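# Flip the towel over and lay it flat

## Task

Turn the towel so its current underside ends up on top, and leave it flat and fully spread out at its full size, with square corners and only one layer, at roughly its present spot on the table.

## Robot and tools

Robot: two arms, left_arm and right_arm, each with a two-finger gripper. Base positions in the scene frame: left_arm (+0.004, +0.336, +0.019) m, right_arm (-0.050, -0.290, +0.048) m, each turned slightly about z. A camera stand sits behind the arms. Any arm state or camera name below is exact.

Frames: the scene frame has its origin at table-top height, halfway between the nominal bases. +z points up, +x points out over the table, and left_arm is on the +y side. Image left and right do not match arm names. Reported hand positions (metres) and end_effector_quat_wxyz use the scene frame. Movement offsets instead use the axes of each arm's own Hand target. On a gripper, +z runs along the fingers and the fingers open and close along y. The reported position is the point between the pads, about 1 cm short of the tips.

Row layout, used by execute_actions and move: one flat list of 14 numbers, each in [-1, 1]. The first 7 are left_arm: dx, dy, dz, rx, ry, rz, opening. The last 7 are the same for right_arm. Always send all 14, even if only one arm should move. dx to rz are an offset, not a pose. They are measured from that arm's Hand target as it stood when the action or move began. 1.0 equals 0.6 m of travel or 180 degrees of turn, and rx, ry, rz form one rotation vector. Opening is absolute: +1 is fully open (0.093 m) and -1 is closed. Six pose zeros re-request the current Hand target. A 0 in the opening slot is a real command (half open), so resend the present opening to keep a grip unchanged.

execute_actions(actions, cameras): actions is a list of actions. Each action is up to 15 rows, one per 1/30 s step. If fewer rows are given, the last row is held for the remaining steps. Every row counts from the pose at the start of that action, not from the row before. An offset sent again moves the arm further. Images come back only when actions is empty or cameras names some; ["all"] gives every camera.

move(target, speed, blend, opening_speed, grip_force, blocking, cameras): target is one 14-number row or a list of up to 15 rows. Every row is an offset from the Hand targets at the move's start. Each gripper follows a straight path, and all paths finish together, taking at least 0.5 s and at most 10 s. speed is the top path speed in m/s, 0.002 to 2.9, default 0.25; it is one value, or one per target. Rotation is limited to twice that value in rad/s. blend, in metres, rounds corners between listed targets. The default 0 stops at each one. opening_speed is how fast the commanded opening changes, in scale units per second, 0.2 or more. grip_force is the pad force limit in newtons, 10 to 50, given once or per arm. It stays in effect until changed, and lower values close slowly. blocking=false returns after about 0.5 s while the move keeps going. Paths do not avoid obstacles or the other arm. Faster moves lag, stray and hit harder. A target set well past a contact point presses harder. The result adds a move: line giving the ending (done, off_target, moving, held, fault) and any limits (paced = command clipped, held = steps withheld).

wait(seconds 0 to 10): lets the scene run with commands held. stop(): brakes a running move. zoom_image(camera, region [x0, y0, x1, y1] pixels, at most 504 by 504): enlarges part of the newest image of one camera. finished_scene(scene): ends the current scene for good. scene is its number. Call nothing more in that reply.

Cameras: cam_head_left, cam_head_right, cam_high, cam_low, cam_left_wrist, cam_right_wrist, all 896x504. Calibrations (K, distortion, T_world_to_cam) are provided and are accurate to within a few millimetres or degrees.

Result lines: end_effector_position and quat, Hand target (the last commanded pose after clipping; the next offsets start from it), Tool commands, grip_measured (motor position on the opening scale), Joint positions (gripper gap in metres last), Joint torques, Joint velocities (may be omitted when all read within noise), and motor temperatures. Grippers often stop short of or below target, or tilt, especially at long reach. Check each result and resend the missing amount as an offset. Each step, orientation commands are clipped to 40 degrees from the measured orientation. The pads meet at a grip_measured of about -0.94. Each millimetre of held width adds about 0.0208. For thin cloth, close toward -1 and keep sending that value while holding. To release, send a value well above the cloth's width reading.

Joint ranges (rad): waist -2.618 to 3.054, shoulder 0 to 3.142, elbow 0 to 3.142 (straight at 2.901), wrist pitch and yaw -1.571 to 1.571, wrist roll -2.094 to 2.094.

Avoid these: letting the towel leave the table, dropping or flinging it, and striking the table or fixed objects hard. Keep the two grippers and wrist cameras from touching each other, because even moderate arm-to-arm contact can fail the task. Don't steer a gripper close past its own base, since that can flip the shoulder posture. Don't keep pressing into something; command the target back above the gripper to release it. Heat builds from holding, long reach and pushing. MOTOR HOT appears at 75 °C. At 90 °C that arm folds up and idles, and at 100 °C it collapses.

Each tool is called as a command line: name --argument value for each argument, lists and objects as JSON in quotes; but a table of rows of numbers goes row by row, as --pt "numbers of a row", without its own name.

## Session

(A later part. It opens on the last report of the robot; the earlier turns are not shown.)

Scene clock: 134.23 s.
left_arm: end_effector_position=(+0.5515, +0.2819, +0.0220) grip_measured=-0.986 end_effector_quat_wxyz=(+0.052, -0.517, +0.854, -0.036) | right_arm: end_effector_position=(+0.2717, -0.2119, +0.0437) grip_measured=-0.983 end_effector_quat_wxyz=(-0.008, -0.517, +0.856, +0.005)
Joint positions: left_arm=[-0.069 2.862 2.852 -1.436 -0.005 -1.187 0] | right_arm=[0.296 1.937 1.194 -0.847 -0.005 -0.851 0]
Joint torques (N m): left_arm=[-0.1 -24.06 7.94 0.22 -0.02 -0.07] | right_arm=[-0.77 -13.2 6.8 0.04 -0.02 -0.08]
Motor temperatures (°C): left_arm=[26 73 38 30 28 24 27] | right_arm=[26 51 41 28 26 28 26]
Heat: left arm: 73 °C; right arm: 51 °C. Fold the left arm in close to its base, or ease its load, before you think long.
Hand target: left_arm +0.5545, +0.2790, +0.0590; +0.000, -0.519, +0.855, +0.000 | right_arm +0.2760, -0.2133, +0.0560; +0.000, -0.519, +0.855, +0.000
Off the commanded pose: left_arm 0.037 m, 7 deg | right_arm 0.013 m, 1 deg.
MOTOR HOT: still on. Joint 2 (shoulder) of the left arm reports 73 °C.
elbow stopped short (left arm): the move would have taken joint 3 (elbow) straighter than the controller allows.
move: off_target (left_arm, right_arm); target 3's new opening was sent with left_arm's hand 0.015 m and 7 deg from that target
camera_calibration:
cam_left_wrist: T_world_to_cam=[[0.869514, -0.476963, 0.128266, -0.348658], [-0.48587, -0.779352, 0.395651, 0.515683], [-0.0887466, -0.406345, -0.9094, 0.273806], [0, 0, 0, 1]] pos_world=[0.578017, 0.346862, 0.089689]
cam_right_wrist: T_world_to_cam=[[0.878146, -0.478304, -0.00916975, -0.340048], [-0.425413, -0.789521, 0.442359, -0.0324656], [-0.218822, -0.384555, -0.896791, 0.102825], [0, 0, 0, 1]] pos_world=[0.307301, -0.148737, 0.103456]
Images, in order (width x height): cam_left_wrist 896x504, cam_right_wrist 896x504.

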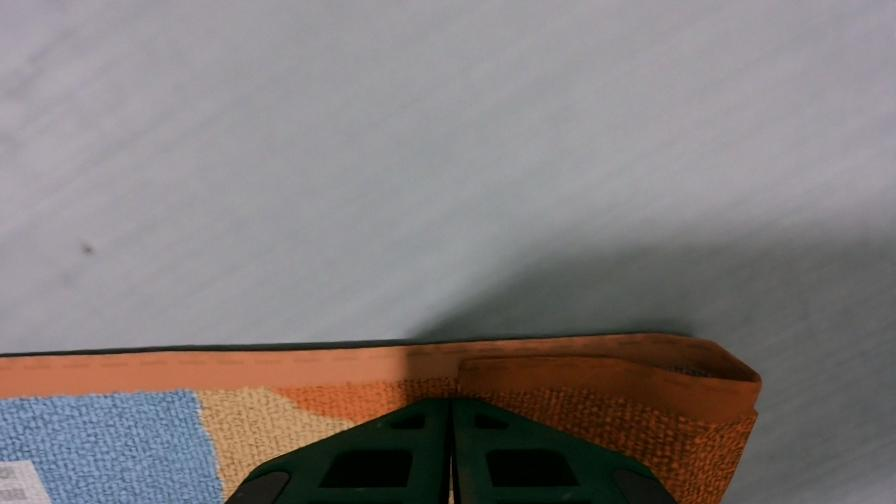

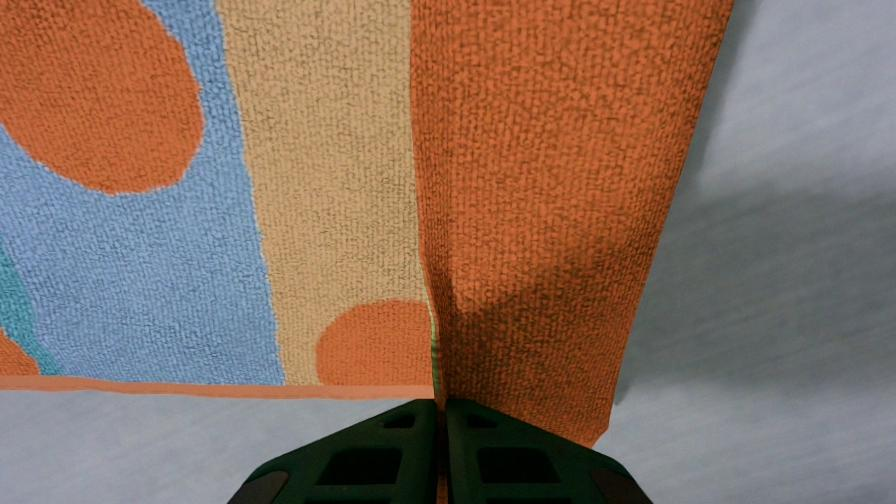

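move --pt "0 0 -0.06 0 0 0 -0.42 0 0 0 0 0 0 -1" --pt "0.006 -0.018 -0.06 0 0 0 -0.42 0 0 0 0 0 0 -1" --pt "0.006 -0.018 0.094 0 0 0 -0.42 0 0 0 0 0 0 -1" --pt "0.006 -0.018 0.094 0 0 0 -1 0 0 0 0 0 0 -1" --pt "0.006 -0.018 -0.04 0 0 0 -1 0 0 0 0 0 0 -1" --speed '[0.15,0.15,0.1,0.1,0.1]' --opening_speed 1.2 --cameras '["cam_left_wrist","cam_low"]'

Scene clock: 149.07 s.
left_arm: end_effector_position=(+0.5566, +0.2737, +0.0433) grip_measured=-0.980 end_effector_quat_wxyz=(+0.069, -0.515, +0.853, -0.052) | right_arm: end_effector_position=(+0.2702, -0.2123, +0.0437) grip_measured=-0.983 end_effector_quat_wxyz=(-0.011, -0.517, +0.856, +0.006)
Joint positions: left_arm=[-0.082 2.825 2.857 -1.43 -0.002 -1.2 0] | right_arm=[0.296 1.937 1.194 -0.853 -0.005 -0.851 0]
Joint torques (N m): left_arm=[-0.06 -24.51 7.42 0.48 -0.03 -0.08] | right_arm=[-0.66 -13.2 6.58 0.12 -0.05 -0.08]
Motor temperatures (°C): left_arm=[26 86 39 29 28 24 27] | right_arm=[26 56 40 28 26 28 26]
Heat: left arm: 86 °C; right arm: 56 °C. Fold the left arm in close to its base, or ease its load, before you think long.
Hand target: left_arm +0.5624, +0.2707, +0.0828; +0.000, -0.519, +0.855, +0.000 | right_arm +0.2760, -0.2133, +0.0560; +0.000, -0.519, +0.855, +0.000
Off the commanded pose: left_arm 0.040 m, 10 deg | right_arm 0.014 m, 1 deg.
MOTOR HOT: still on. Joint 2 (shoulder) of the left arm reports 86 °C.
elbow stopped short (left arm): the move would have taken joint 3 (elbow) straighter than the controller allows.
move: off_target (left_arm, right_arm); target 4's new opening was sent with left_arm's hand 0.019 m and 9 deg from that target
camera_calibration:
cam_left_wrist: T_world_to_cam=[[0.862001, -0.476327, 0.173397, -0.357609], [-0.50479, -0.775397, 0.379402, 0.513518], [-0.0462672, -0.414574, -0.908839, 0.268851], [0, 0, 0, 1]] pos_world=[0.579917, 0.3393, 0.111521]
Images, in order (width x height): cam_low 896x504, cam_left_wrist 896x504.

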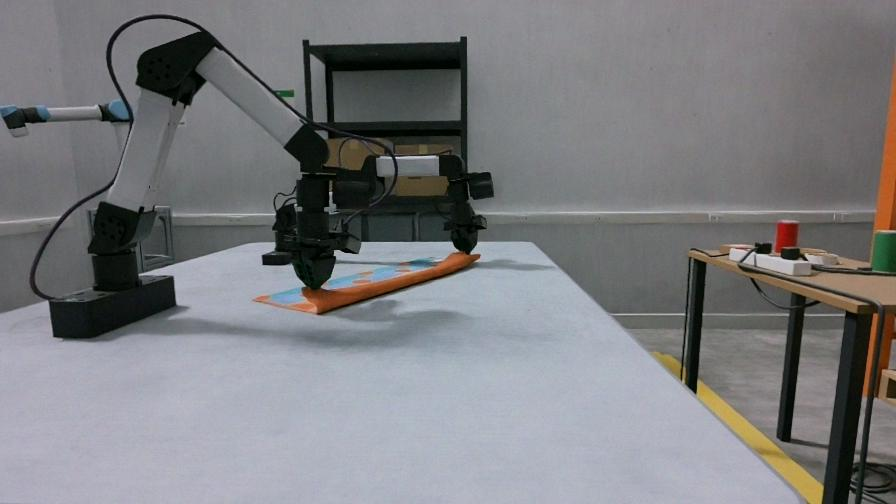

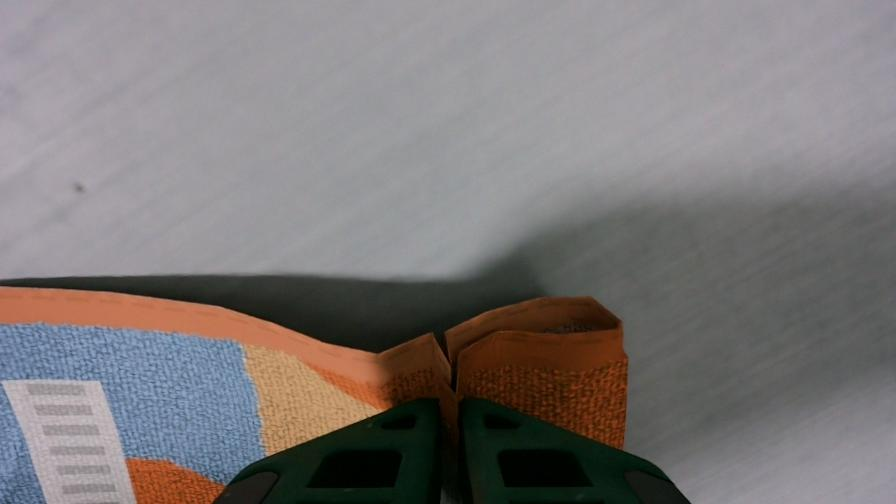

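move --pt "0 0 0.07 0 0 0 -1 0 0 0 0 0 0 -1" --pt "0 0 0.07 0 0 0 -0.3 0 0 0 0 0 0 -1" --pt "0 0 -0.08 0 0 0 -0.3 0 0 0 0 0 0 -1" --pt "0.135 0.475 -0.2 0 0 0 -0.3 0 0 0 0 0 0 -1" --speed '[0.12,0.1,0.15,0.35]' --opening_speed 1.2 --blend '[0,0,0.03,0]' --cameras '["cam_low","cam_head_right"]'

wait --seconds 8

Scene clock: 159.63 s.
left_arm: end_effector_position=(+0.2720, +0.3297, +0.2016) grip_measured=-0.302 end_effector_quat_wxyz=(-0.003, -0.521, +0.854, +0.003) | right_arm: end_effector_position=(+0.2701, -0.2123, +0.0437) grip_measured=-0.983 end_effector_quat_wxyz=(-0.012, -0.517, +0.856, +0.006)
Joint positions: left_arm=[0.007 1.579 1.529 -1.53 -0.002 -1.118 0.031] | right_arm=[0.296 1.937 1.194 -0.854 -0.005 -0.851 0]
Joint torques (N m): left_arm=[0.5 -8.03 5.85 0.26 -0.01 0.09] | right_arm=[-0.62 -13.26 6.61 0.14 -0.02 -0.04]
Motor temperatures (°C): left_arm=[26 85 39 29 28 24 27] | right_arm=[26 58 40 28 26 28 26]
Heat: left arm: 85 °C; right arm: 58 °C. Fold the left arm in close to its base, or ease its load, before you think long.
Hand target: left_arm +0.2720, +0.3305, +0.2026; +0.000, -0.519, +0.855, +0.000 | right_arm +0.2760, -0.2133, +0.0560; +0.000, -0.519, +0.855, +0.000
Off the commanded pose: left_arm 0.001 m, 1 deg | right_arm 0.014 m, 2 deg.
MOTOR HOT: still on. Joint 2 (shoulder) of the left arm reports 85 °C.
elbow stopped short (left arm): the move would have taken joint 3 (elbow) straighter than the controller allows.
move: off_target (right_arm); target 2's new opening was sent with left_arm's hand 0.006 m and 10 deg from that target
Images, in order (width x height): cam_head_right 896x504, cam_low 896x504.

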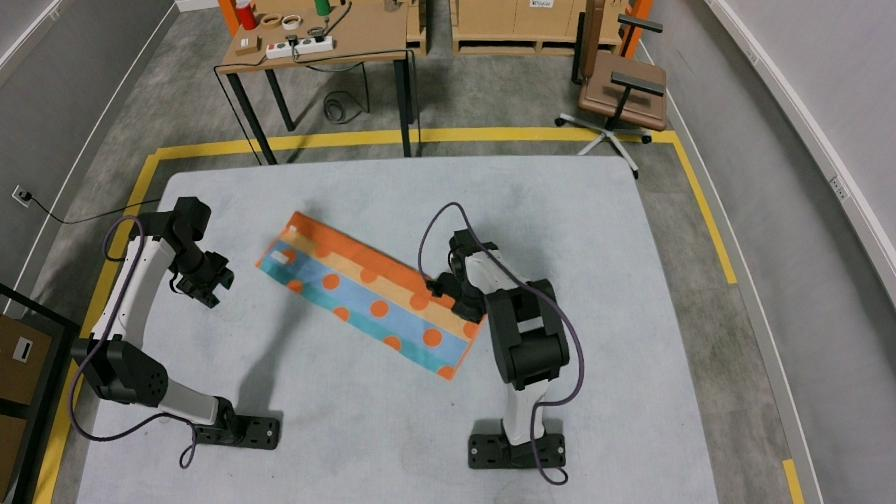

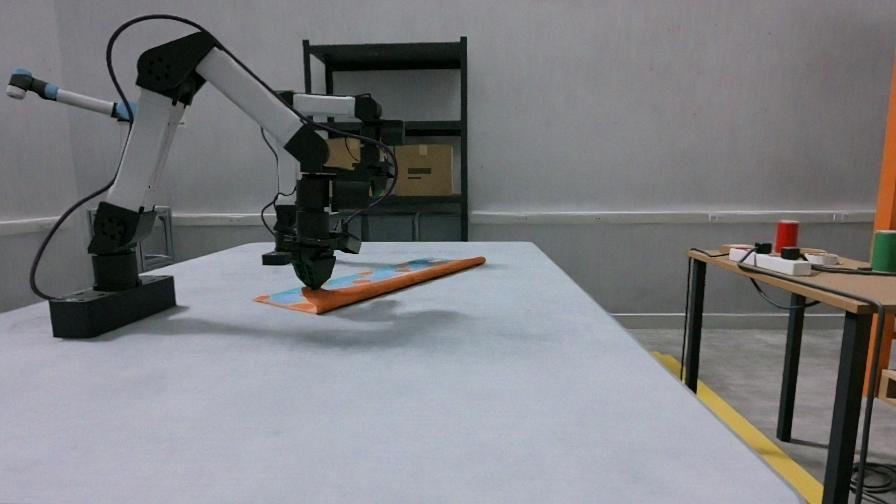

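Scene clock: 167.63 s.
left_arm: end_effector_position=(+0.2720, +0.3297, +0.2016) grip_measured=-0.302 end_effector_quat_wxyz=(-0.003, -0.520, +0.854, +0.003) | right_arm: end_effector_position=(+0.2701, -0.2123, +0.0437) grip_measured=-0.983 end_effector_quat_wxyz=(-0.012, -0.517, +0.856, +0.006)
Joint positions: left_arm=[0.007 1.579 1.529 -1.53 -0.002 -1.118 0.031] | right_arm=[0.296 1.937 1.194 -0.854 -0.005 -0.851 0]
Joint torques (N m): left_arm=[0.49 -8.03 5.81 0.27 -0.01 0.08] | right_arm=[-0.66 -13.11 6.5 0.07 -0.08 -0.09]
Motor temperatures (°C): left_arm=[26 77 38 29 28 24 27] | right_arm=[26 60 40 28 26 28 26]
Heat: left arm: 77 °C; right arm: 60 °C. Fold the left arm in close to its base, or ease its load, before you think long.
Hand target: left_arm +0.2720, +0.3305, +0.2026; +0.000, -0.519, +0.855, +0.000 | right_arm +0.2760, -0.2133, +0.0560; +0.000, -0.519, +0.855, +0.000
Tool commands: left_gripper/opening=-0.3 right_gripper/opening=-1.0
Off the commanded pose: left_arm 0.001 m, 1 deg | right_arm 0.014 m, 2 deg.
MOTOR HOT: still on. Joint 2 (shoulder) of the left arm reports 77 °C.
wait: 8.00 s; at rest by 0.17 s

move --pt "0 0 0 0 0 0 -0.42 0 -0.05 -0.025 0 0 0 -1" --pt "0 0 0 0 0 0 -0.42 0 -0.11 -0.01 0 0 0 -1" --pt "0 0 0 0 0 0 -0.42 0 -0.17 0.03 0 0 0 -1" --pt "0 0 0 0 0 0 -0.42 0 -0.175 0.05 0 0 0 -1" --pt "0 0 0 0 0 0 -0.42 0 -0.175 0.05 0 0 0 -0.3" --pt "0 0 0 0 0 0 -0.42 0 -0.175 -0.15 0 0 0 -0.3" --pt "0 0 0 0 0 0 -0.42 0 0.15 -0.15 0 0 0 -0.3" --speed '[0.12,0.12,0.12,0.1,0.1,0.15,0.3]' --opening_speed 1 --blend '[0.02,0.02,0.01,0,0,0.03,0]' --cameras '["cam_low","cam_head_right","cam_high"]'

Scene clock: 179.63 s.
left_arm: end_effector_position=(+0.2720, +0.3297, +0.2016) grip_measured=-0.418 end_effector_quat_wxyz=(-0.003, -0.520, +0.854, +0.003) | right_arm: end_effector_position=(+0.1968, -0.1717, +0.1452) grip_measured=-0.302 end_effector_quat_wxyz=(-0.009, -0.522, +0.853, +0.003)
Joint positions: left_arm=[0.007 1.579 1.529 -1.53 -0.002 -1.118 0.025] | right_arm=[0.504 1.603 1.214 -1.2 -0.005 -0.655 0.031]
Joint torques (N m): left_arm=[0.49 -8.1 5.82 0.27 -0.02 0.07] | right_arm=[0.02 -9.57 4.31 0.56 -0.04 0.14]
Motor temperatures (°C): left_arm=[26 68 38 29 28 24 27] | right_arm=[26 61 41 28 26 28 26]
Heat: left arm: 68 °C; right arm: 61 °C.
Hand target: left_arm +0.2720, +0.3305, +0.2026; +0.000, -0.519, +0.855, +0.000 | right_arm +0.1961, -0.1718, +0.1461; +0.000, -0.519, +0.855, +0.000
Off the commanded pose: left_arm 0.001 m, 1 deg | right_arm 0.001 m, 1 deg.
MOTOR HOT: cleared for the motors of the left arm.
move: done; blend cut to 0 m at target 1, 0.0186 m at target 2, 0.0062 m at target 3
Images, in order (width x height): cam_head_right 896x504, cam_high 896x504, cam_low 896x504.

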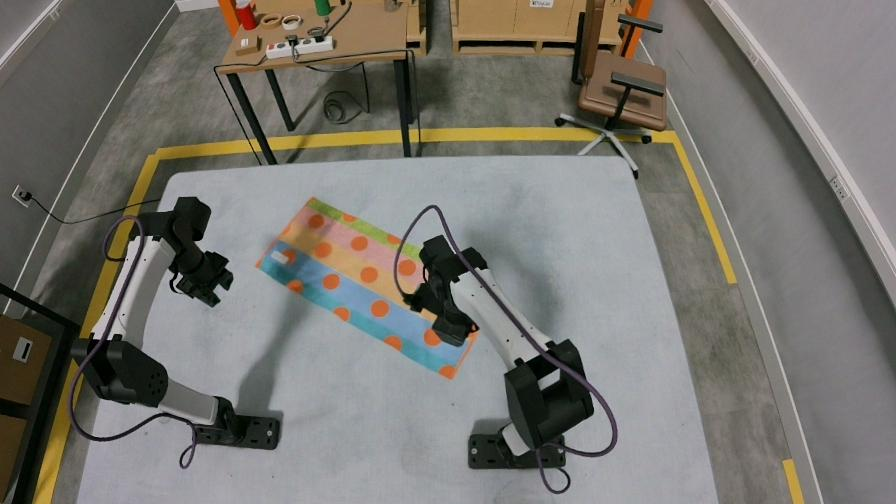

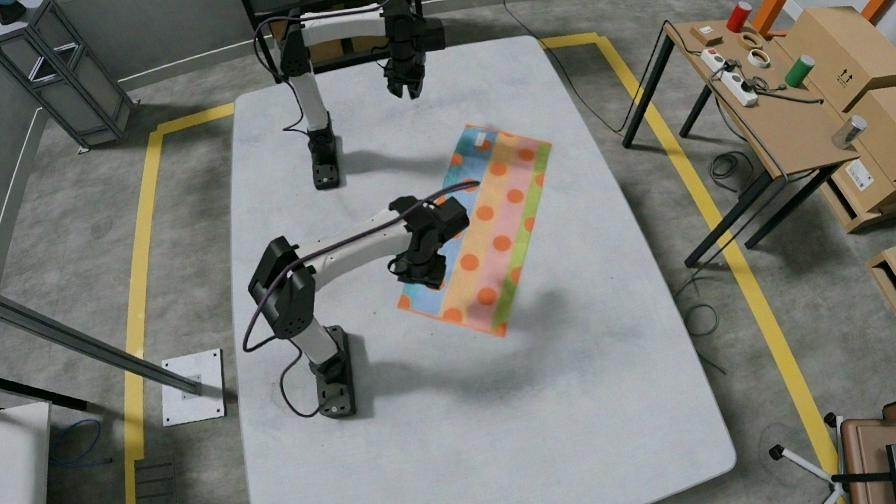

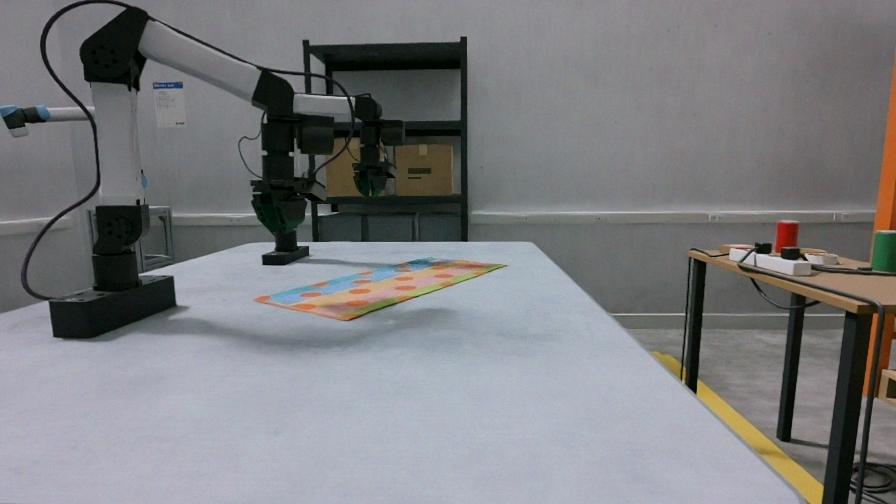

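zoom_image --camera "cam_high" --region '[380, 100, 580, 350]'

zoom_image --camera "cam_head_right" --region '[240, 180, 500, 390]'

Scaled by 2.016 from the camera's 896x504 image, which has a finer 1280x720 frame.

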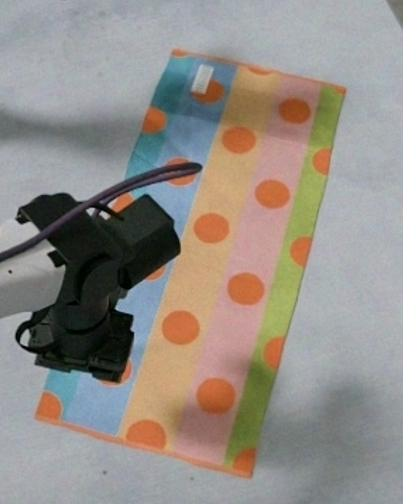

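Scaled by 1.938 from the camera's 896x504 image, which has a finer 1280x720 frame.

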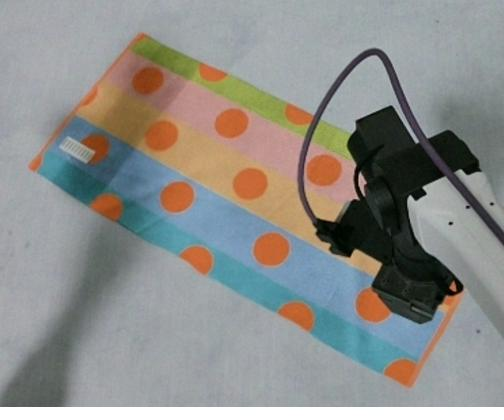

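finished_scene --scene 3

The scene is finished: the task was done.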